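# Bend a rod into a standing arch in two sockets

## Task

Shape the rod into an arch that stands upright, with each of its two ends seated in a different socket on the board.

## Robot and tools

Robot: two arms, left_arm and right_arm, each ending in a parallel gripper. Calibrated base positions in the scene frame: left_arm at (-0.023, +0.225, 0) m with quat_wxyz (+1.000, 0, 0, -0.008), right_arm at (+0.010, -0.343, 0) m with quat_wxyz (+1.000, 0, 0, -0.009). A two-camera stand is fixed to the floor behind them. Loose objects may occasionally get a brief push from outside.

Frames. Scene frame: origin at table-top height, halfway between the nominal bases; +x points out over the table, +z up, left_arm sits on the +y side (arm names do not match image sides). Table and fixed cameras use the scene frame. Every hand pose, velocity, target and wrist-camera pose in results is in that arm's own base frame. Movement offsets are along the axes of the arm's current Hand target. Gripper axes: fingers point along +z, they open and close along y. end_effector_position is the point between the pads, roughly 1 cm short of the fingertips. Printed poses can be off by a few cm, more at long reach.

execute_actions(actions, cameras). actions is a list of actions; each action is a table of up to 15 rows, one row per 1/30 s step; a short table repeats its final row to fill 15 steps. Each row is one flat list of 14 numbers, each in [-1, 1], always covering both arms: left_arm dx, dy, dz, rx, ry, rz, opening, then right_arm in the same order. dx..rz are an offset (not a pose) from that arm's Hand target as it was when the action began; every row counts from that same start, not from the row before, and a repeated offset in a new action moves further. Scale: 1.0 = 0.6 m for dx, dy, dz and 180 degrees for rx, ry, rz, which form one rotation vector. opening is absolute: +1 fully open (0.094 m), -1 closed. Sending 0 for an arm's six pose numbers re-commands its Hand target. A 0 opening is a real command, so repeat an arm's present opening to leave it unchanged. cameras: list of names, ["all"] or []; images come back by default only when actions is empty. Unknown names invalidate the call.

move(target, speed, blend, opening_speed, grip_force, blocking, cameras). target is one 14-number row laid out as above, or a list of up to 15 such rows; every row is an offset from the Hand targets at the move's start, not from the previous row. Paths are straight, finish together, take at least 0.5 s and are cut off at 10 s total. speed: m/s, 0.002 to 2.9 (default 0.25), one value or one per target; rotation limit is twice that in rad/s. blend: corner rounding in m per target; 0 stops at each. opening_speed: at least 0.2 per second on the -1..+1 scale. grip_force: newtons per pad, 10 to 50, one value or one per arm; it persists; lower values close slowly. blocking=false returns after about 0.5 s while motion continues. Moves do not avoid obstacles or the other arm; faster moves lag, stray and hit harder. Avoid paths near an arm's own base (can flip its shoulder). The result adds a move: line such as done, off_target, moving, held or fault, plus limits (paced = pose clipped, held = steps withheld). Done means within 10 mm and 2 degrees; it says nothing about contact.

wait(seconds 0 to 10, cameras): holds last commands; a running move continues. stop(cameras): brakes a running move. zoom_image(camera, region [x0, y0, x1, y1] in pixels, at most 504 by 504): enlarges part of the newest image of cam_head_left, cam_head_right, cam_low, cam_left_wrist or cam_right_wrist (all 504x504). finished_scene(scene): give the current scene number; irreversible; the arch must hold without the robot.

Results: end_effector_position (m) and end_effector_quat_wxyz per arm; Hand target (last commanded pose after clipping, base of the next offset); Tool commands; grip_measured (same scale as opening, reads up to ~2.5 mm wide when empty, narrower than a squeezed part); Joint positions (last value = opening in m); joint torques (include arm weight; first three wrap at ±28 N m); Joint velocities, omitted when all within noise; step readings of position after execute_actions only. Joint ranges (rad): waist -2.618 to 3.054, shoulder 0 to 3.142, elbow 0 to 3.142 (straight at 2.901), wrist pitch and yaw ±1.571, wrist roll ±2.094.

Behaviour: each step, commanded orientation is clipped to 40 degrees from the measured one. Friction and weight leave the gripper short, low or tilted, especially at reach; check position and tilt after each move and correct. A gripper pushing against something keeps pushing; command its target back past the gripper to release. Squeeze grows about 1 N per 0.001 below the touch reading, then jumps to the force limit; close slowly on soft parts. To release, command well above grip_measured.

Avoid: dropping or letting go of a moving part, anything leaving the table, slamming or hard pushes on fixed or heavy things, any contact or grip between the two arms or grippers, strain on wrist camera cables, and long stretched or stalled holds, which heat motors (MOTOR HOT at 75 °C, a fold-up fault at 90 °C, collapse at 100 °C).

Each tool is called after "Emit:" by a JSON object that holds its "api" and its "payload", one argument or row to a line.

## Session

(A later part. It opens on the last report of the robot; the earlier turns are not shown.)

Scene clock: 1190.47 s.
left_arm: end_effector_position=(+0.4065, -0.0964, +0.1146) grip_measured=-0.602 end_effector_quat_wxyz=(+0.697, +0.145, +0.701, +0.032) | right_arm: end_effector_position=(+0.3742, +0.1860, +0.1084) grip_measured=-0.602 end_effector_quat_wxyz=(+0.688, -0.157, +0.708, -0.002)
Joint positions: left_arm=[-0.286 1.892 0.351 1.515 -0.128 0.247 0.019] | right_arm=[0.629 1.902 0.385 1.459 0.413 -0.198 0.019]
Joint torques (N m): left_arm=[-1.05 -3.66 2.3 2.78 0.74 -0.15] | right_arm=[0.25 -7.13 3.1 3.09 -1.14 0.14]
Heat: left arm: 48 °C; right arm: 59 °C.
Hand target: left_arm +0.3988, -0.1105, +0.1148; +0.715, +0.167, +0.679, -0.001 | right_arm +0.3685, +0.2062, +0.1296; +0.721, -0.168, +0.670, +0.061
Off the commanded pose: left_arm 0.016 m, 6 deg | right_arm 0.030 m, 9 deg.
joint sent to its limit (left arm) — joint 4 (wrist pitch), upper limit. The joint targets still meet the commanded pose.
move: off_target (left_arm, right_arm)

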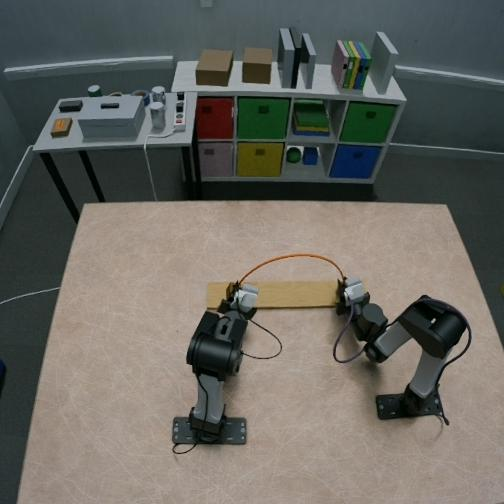

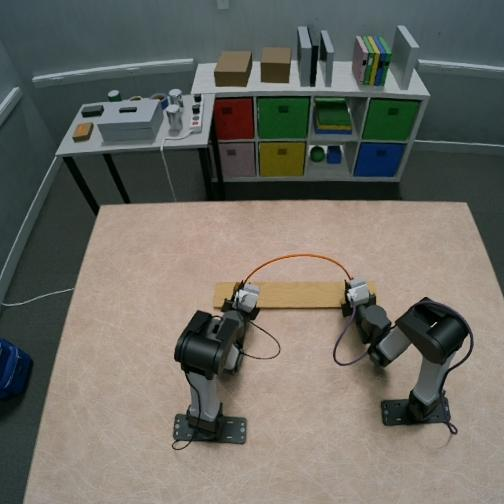

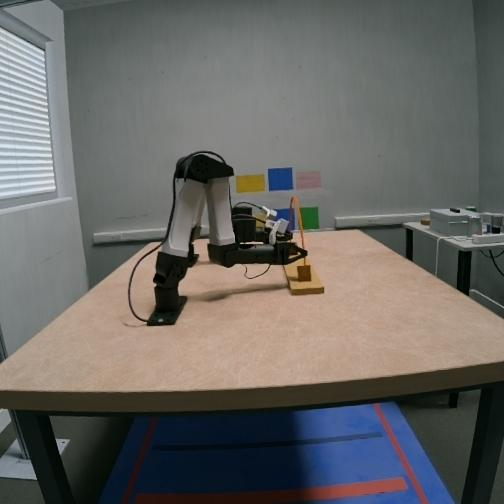

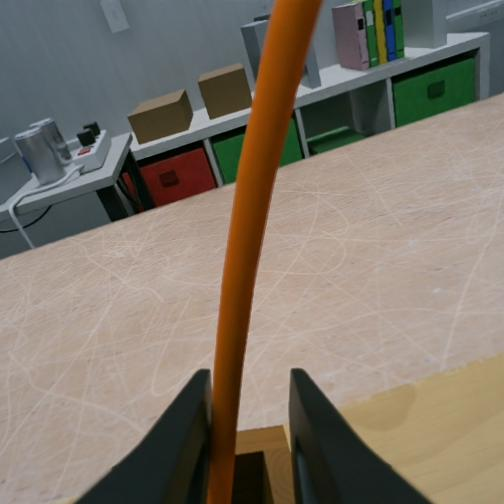

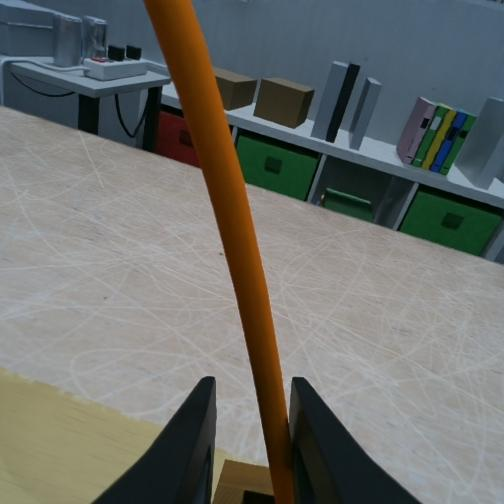

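Emit:
{"api": "move", "payload": {
  "target": [0, 0, 0, 0, 0, 0, 0.3, 0, 0, 0, 0, 0, 0, 0.3],
  "speed": 0.03,
  "opening_speed": 0.5,
  "cameras": ["cam_head_left", "cam_low", "cam_left_wrist", "cam_right_wrist"]
}}

Scene clock: 1205.57 s.
left_arm: end_effector_position=(+0.4029, -0.1056, +0.1072) grip_measured=+0.297 end_effector_quat_wxyz=(+0.691, +0.167, +0.704, +0.012) | right_arm: end_effector_position=(+0.3702, +0.2007, +0.1080) grip_measured=+0.298 end_effector_quat_wxyz=(+0.687, -0.185, +0.702, +0.032)
Joint positions: left_arm=[-0.286 1.905 0.344 1.515 -0.072 0.247 0.061] | right_arm=[0.629 1.902 0.385 1.459 0.326 -0.192 0.061]
Joint torques (N m): left_arm=[-0.91 -4.55 3.06 2.78 0.21 -0.15] | right_arm=[-0.01 -6.48 3.38 3.18 -0.2 0.11]
Heat: left arm: 49 °C; right arm: 60 °C.
Hand target: left_arm +0.3989, -0.1105, +0.1149; +0.715, +0.167, +0.679, -0.001 | right_arm +0.3685, +0.2062, +0.1296; +0.721, -0.168, +0.670, +0.061
Off the commanded pose: left_arm 0.010 m, 4 deg | right_arm 0.022 m, 7 deg.
joint sent to its limit (left arm) — joint 4 (wrist pitch), upper limit. The joint targets still meet the commanded pose.
move: off_target (left_arm, right_arm)
Images, in order (width x height): cam_head_left 504x504, cam_low 504x504, cam_left_wrist 504x504, cam_right_wrist 504x504.

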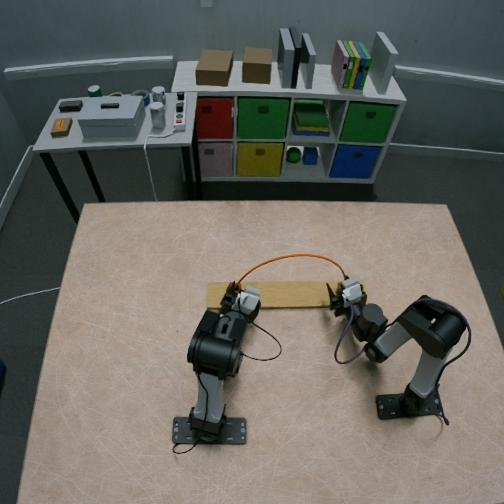

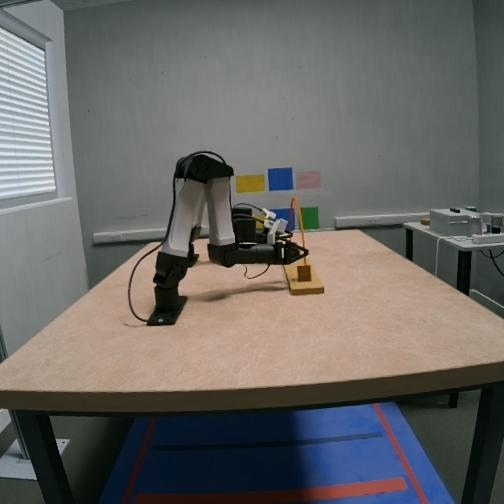

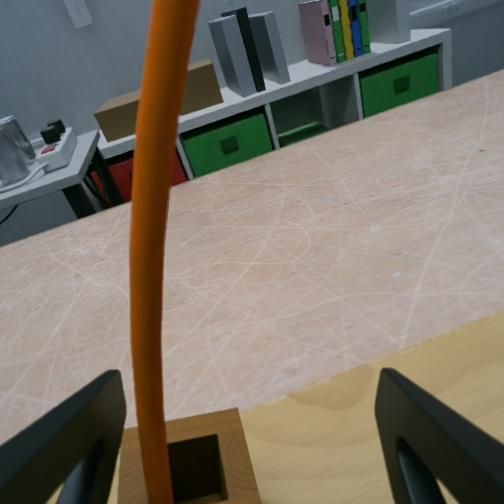

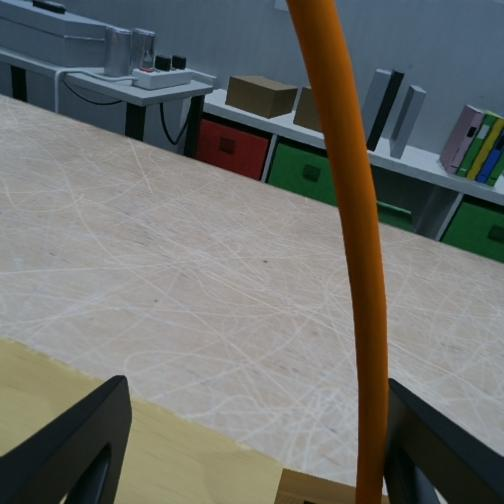

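Emit:
{"api": "move", "payload": {
  "target": [0, 0, 0, 0, 0, 0, 0.9, 0, 0, 0, 0, 0, 0, 0.9],
  "speed": 0.03,
  "opening_speed": 0.5,
  "cameras": ["cam_low", "cam_left_wrist", "cam_right_wrist"]
}}

Scene clock: 1243.13 s.
left_arm: end_effector_position=(+0.4029, -0.1056, +0.1072) grip_measured=+0.897 end_effector_quat_wxyz=(+0.691, +0.167, +0.704, +0.012) | right_arm: end_effector_position=(+0.3701, +0.2012, +0.1080) grip_measured=+0.898 end_effector_quat_wxyz=(+0.687, -0.186, +0.702, +0.033)
Joint positions: left_arm=[-0.286 1.905 0.344 1.515 -0.072 0.247 0.089] | right_arm=[0.629 1.902 0.385 1.459 0.323 -0.192 0.089]
Joint torques (N m): left_arm=[-0.87 -4.57 3.07 2.77 0.21 -0.15] | right_arm=[0.01 -6.46 3.38 3.18 -0.16 0.11]
Heat: left arm: 51 °C; right arm: 63 °C.
Hand target: left_arm +0.3989, -0.1105, +0.1149; +0.715, +0.167, +0.679, -0.001 | right_arm +0.3685, +0.2062, +0.1296; +0.721, -0.168, +0.670, +0.061
Off the commanded pose: left_arm 0.010 m, 4 deg | right_arm 0.022 m, 7 deg.
joint sent to its limit (left arm) — joint 4 (wrist pitch), upper limit. The joint targets still meet the commanded pose.
move: off_target (left_arm, right_arm)
Images, in order (width x height): cam_low 504x504, cam_left_wrist 504x504, cam_right_wrist 504x504.

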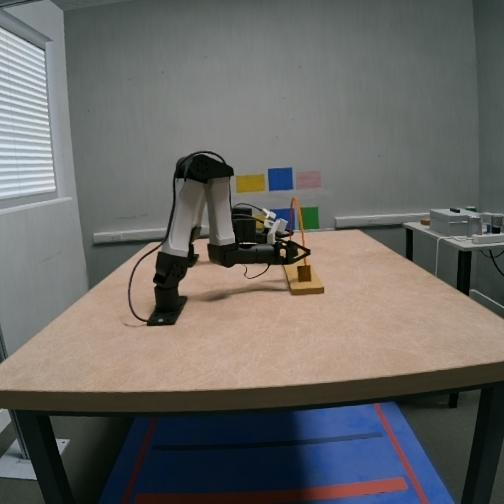

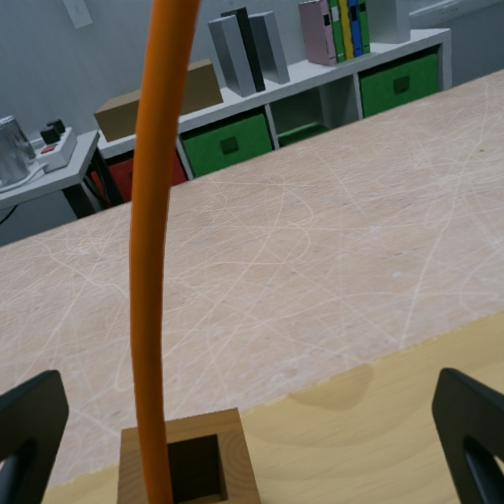

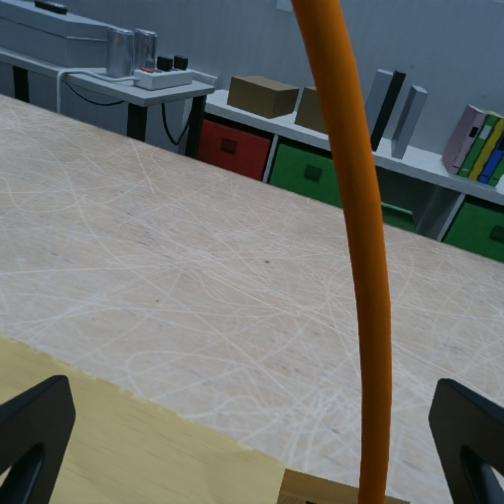

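Emit:
{"api": "move", "payload": {
  "target": [-0.02, 0, -0.15, 0, 0, 0, 0.9, -0.02, 0, -0.15, 0, 0, 0, 0.9],
  "speed": 0.08,
  "cameras": ["all"]
}}

Emit:
{"api": "zoom_image", "payload": {
  "camera": "cam_low",
  "region": [260, 170, 340, 310]
}}

Emit:
{"api": "zoom_image", "payload": {
  "camera": "cam_head_left",
  "region": [190, 230, 390, 330]
}}

Scene clock: 1253.37 s.
left_arm: end_effector_position=(+0.3176, -0.0935, +0.1056) grip_measured=+0.897 end_effector_quat_wxyz=(+0.672, +0.184, +0.718, +0.003) | right_arm: end_effector_position=(+0.2832, +0.1787, +0.1029) grip_measured=+0.898 end_effector_quat_wxyz=(+0.666, -0.209, +0.715, +0.033)
Joint positions: left_arm=[-0.331 1.628 0.015 1.515 -0.085 0.247 0.089] | right_arm=[0.795 1.648 0.066 1.459 0.459 -0.18 0.089]
Joint torques (N m): left_arm=[-1.22 -4.51 2.86 2.78 -0.08 -0.18] | right_arm=[0.32 -7.27 2.56 3.18 0.15 0.08]
Heat: left arm: 51 °C; right arm: 63 °C.
Hand target: left_arm +0.3106, -0.0917, +0.1244; +0.715, +0.167, +0.679, -0.001 | right_arm +0.2823, +0.1788, +0.1372; +0.721, -0.168, +0.670, +0.061
Off the commanded pose: left_arm 0.020 m, 7 deg | right_arm 0.034 m, 10 deg.
joint sent to its limit (left arm) — joint 3 (elbow), lower limit, where the elbow is as bent as it goes; joint 4 (wrist pitch), upper limit. The joint targets are off in position and orientation.
joint sent to its limit (right arm) — joint 4 (wrist pitch), upper limit. The joint targets still meet the commanded pose.
move: off_target (left_arm, right_arm)

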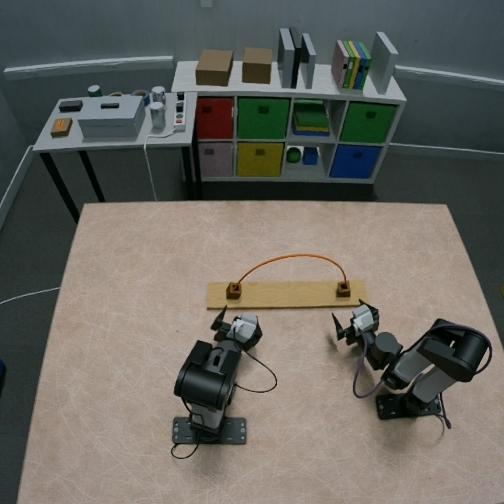

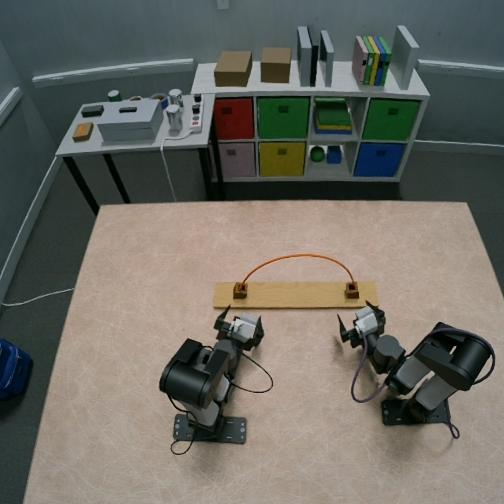

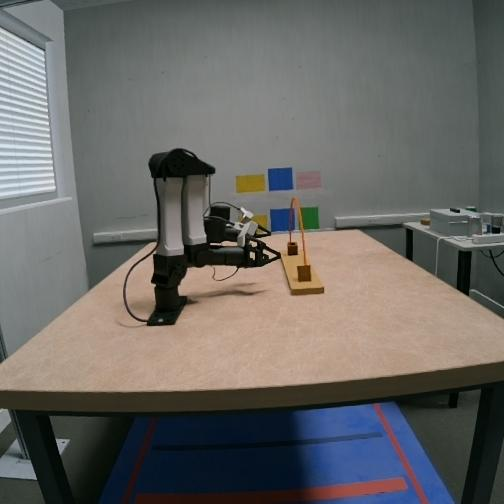

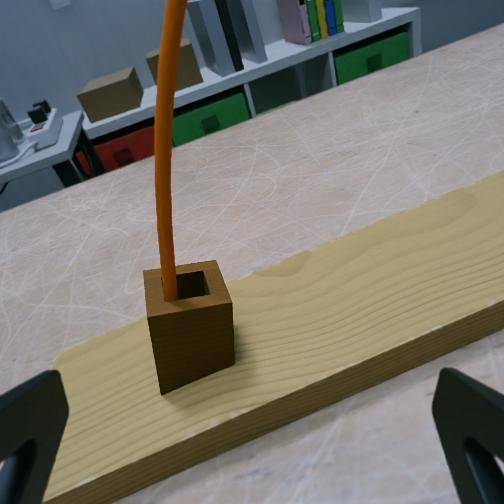

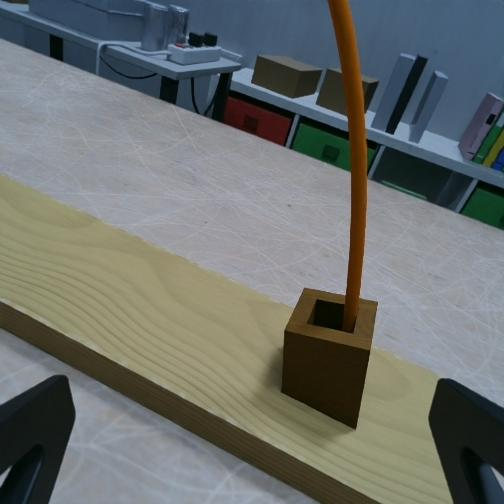

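Scaled by 3.600.

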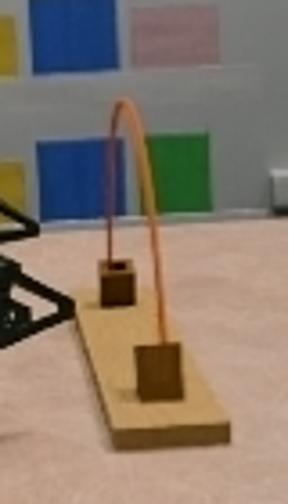

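Scaled by 2.520.

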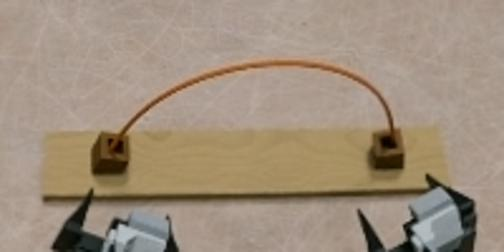

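Emit:
{"api": "zoom_image", "payload": {
  "camera": "cam_left_wrist",
  "region": [120, 240, 260, 400]
}}

Emit:
{"api": "zoom_image", "payload": {
  "camera": "cam_right_wrist",
  "region": [260, 270, 400, 430]
}}

Emit:
{"api": "zoom_image", "payload": {
  "camera": "cam_head_left",
  "region": [210, 270, 260, 310]
}}

Emit:
{"api": "zoom_image", "payload": {
  "camera": "cam_head_left",
  "region": [320, 270, 370, 310]
}}

Emit:
{"api": "zoom_image", "payload": {
  "camera": "cam_low",
  "region": [275, 220, 335, 300]
}}

Scaled by 3.150.

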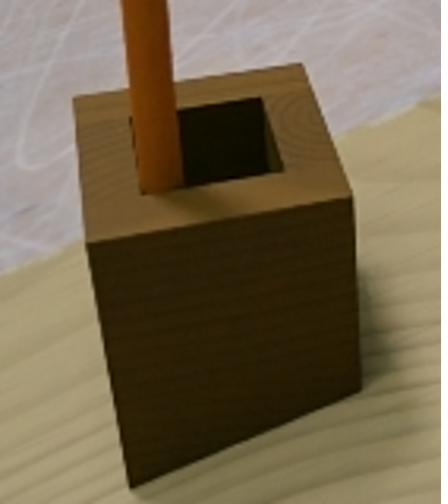

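Scaled by 3.150.

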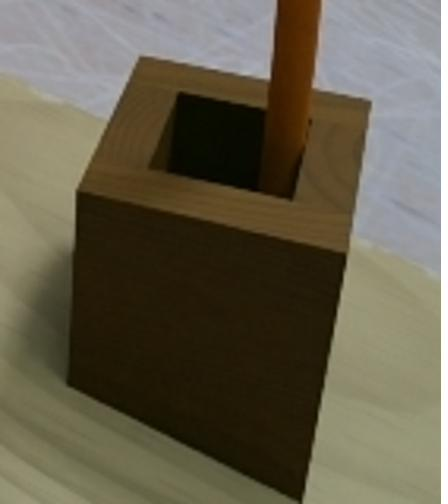

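Scaled by 10.080.

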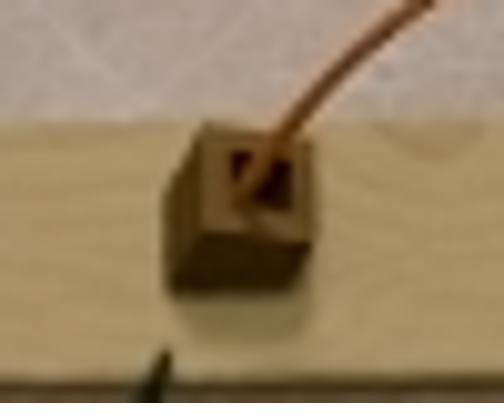

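Scaled by 10.080.

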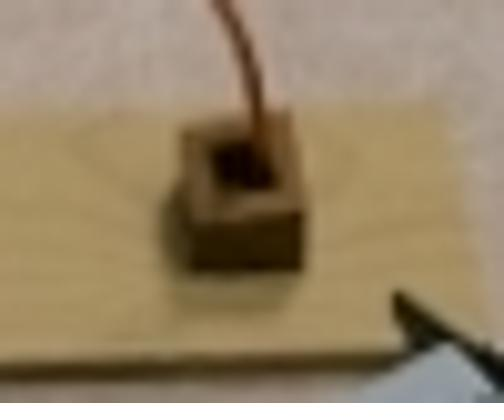

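Scaled by 6.300.

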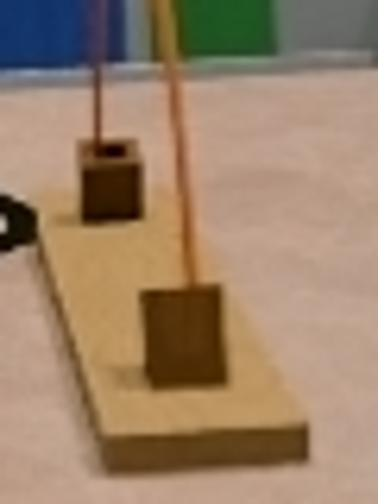

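Emit:
{"api": "finished_scene", "payload": {
  "scene": 1
}}

The scene is finished: the task was done.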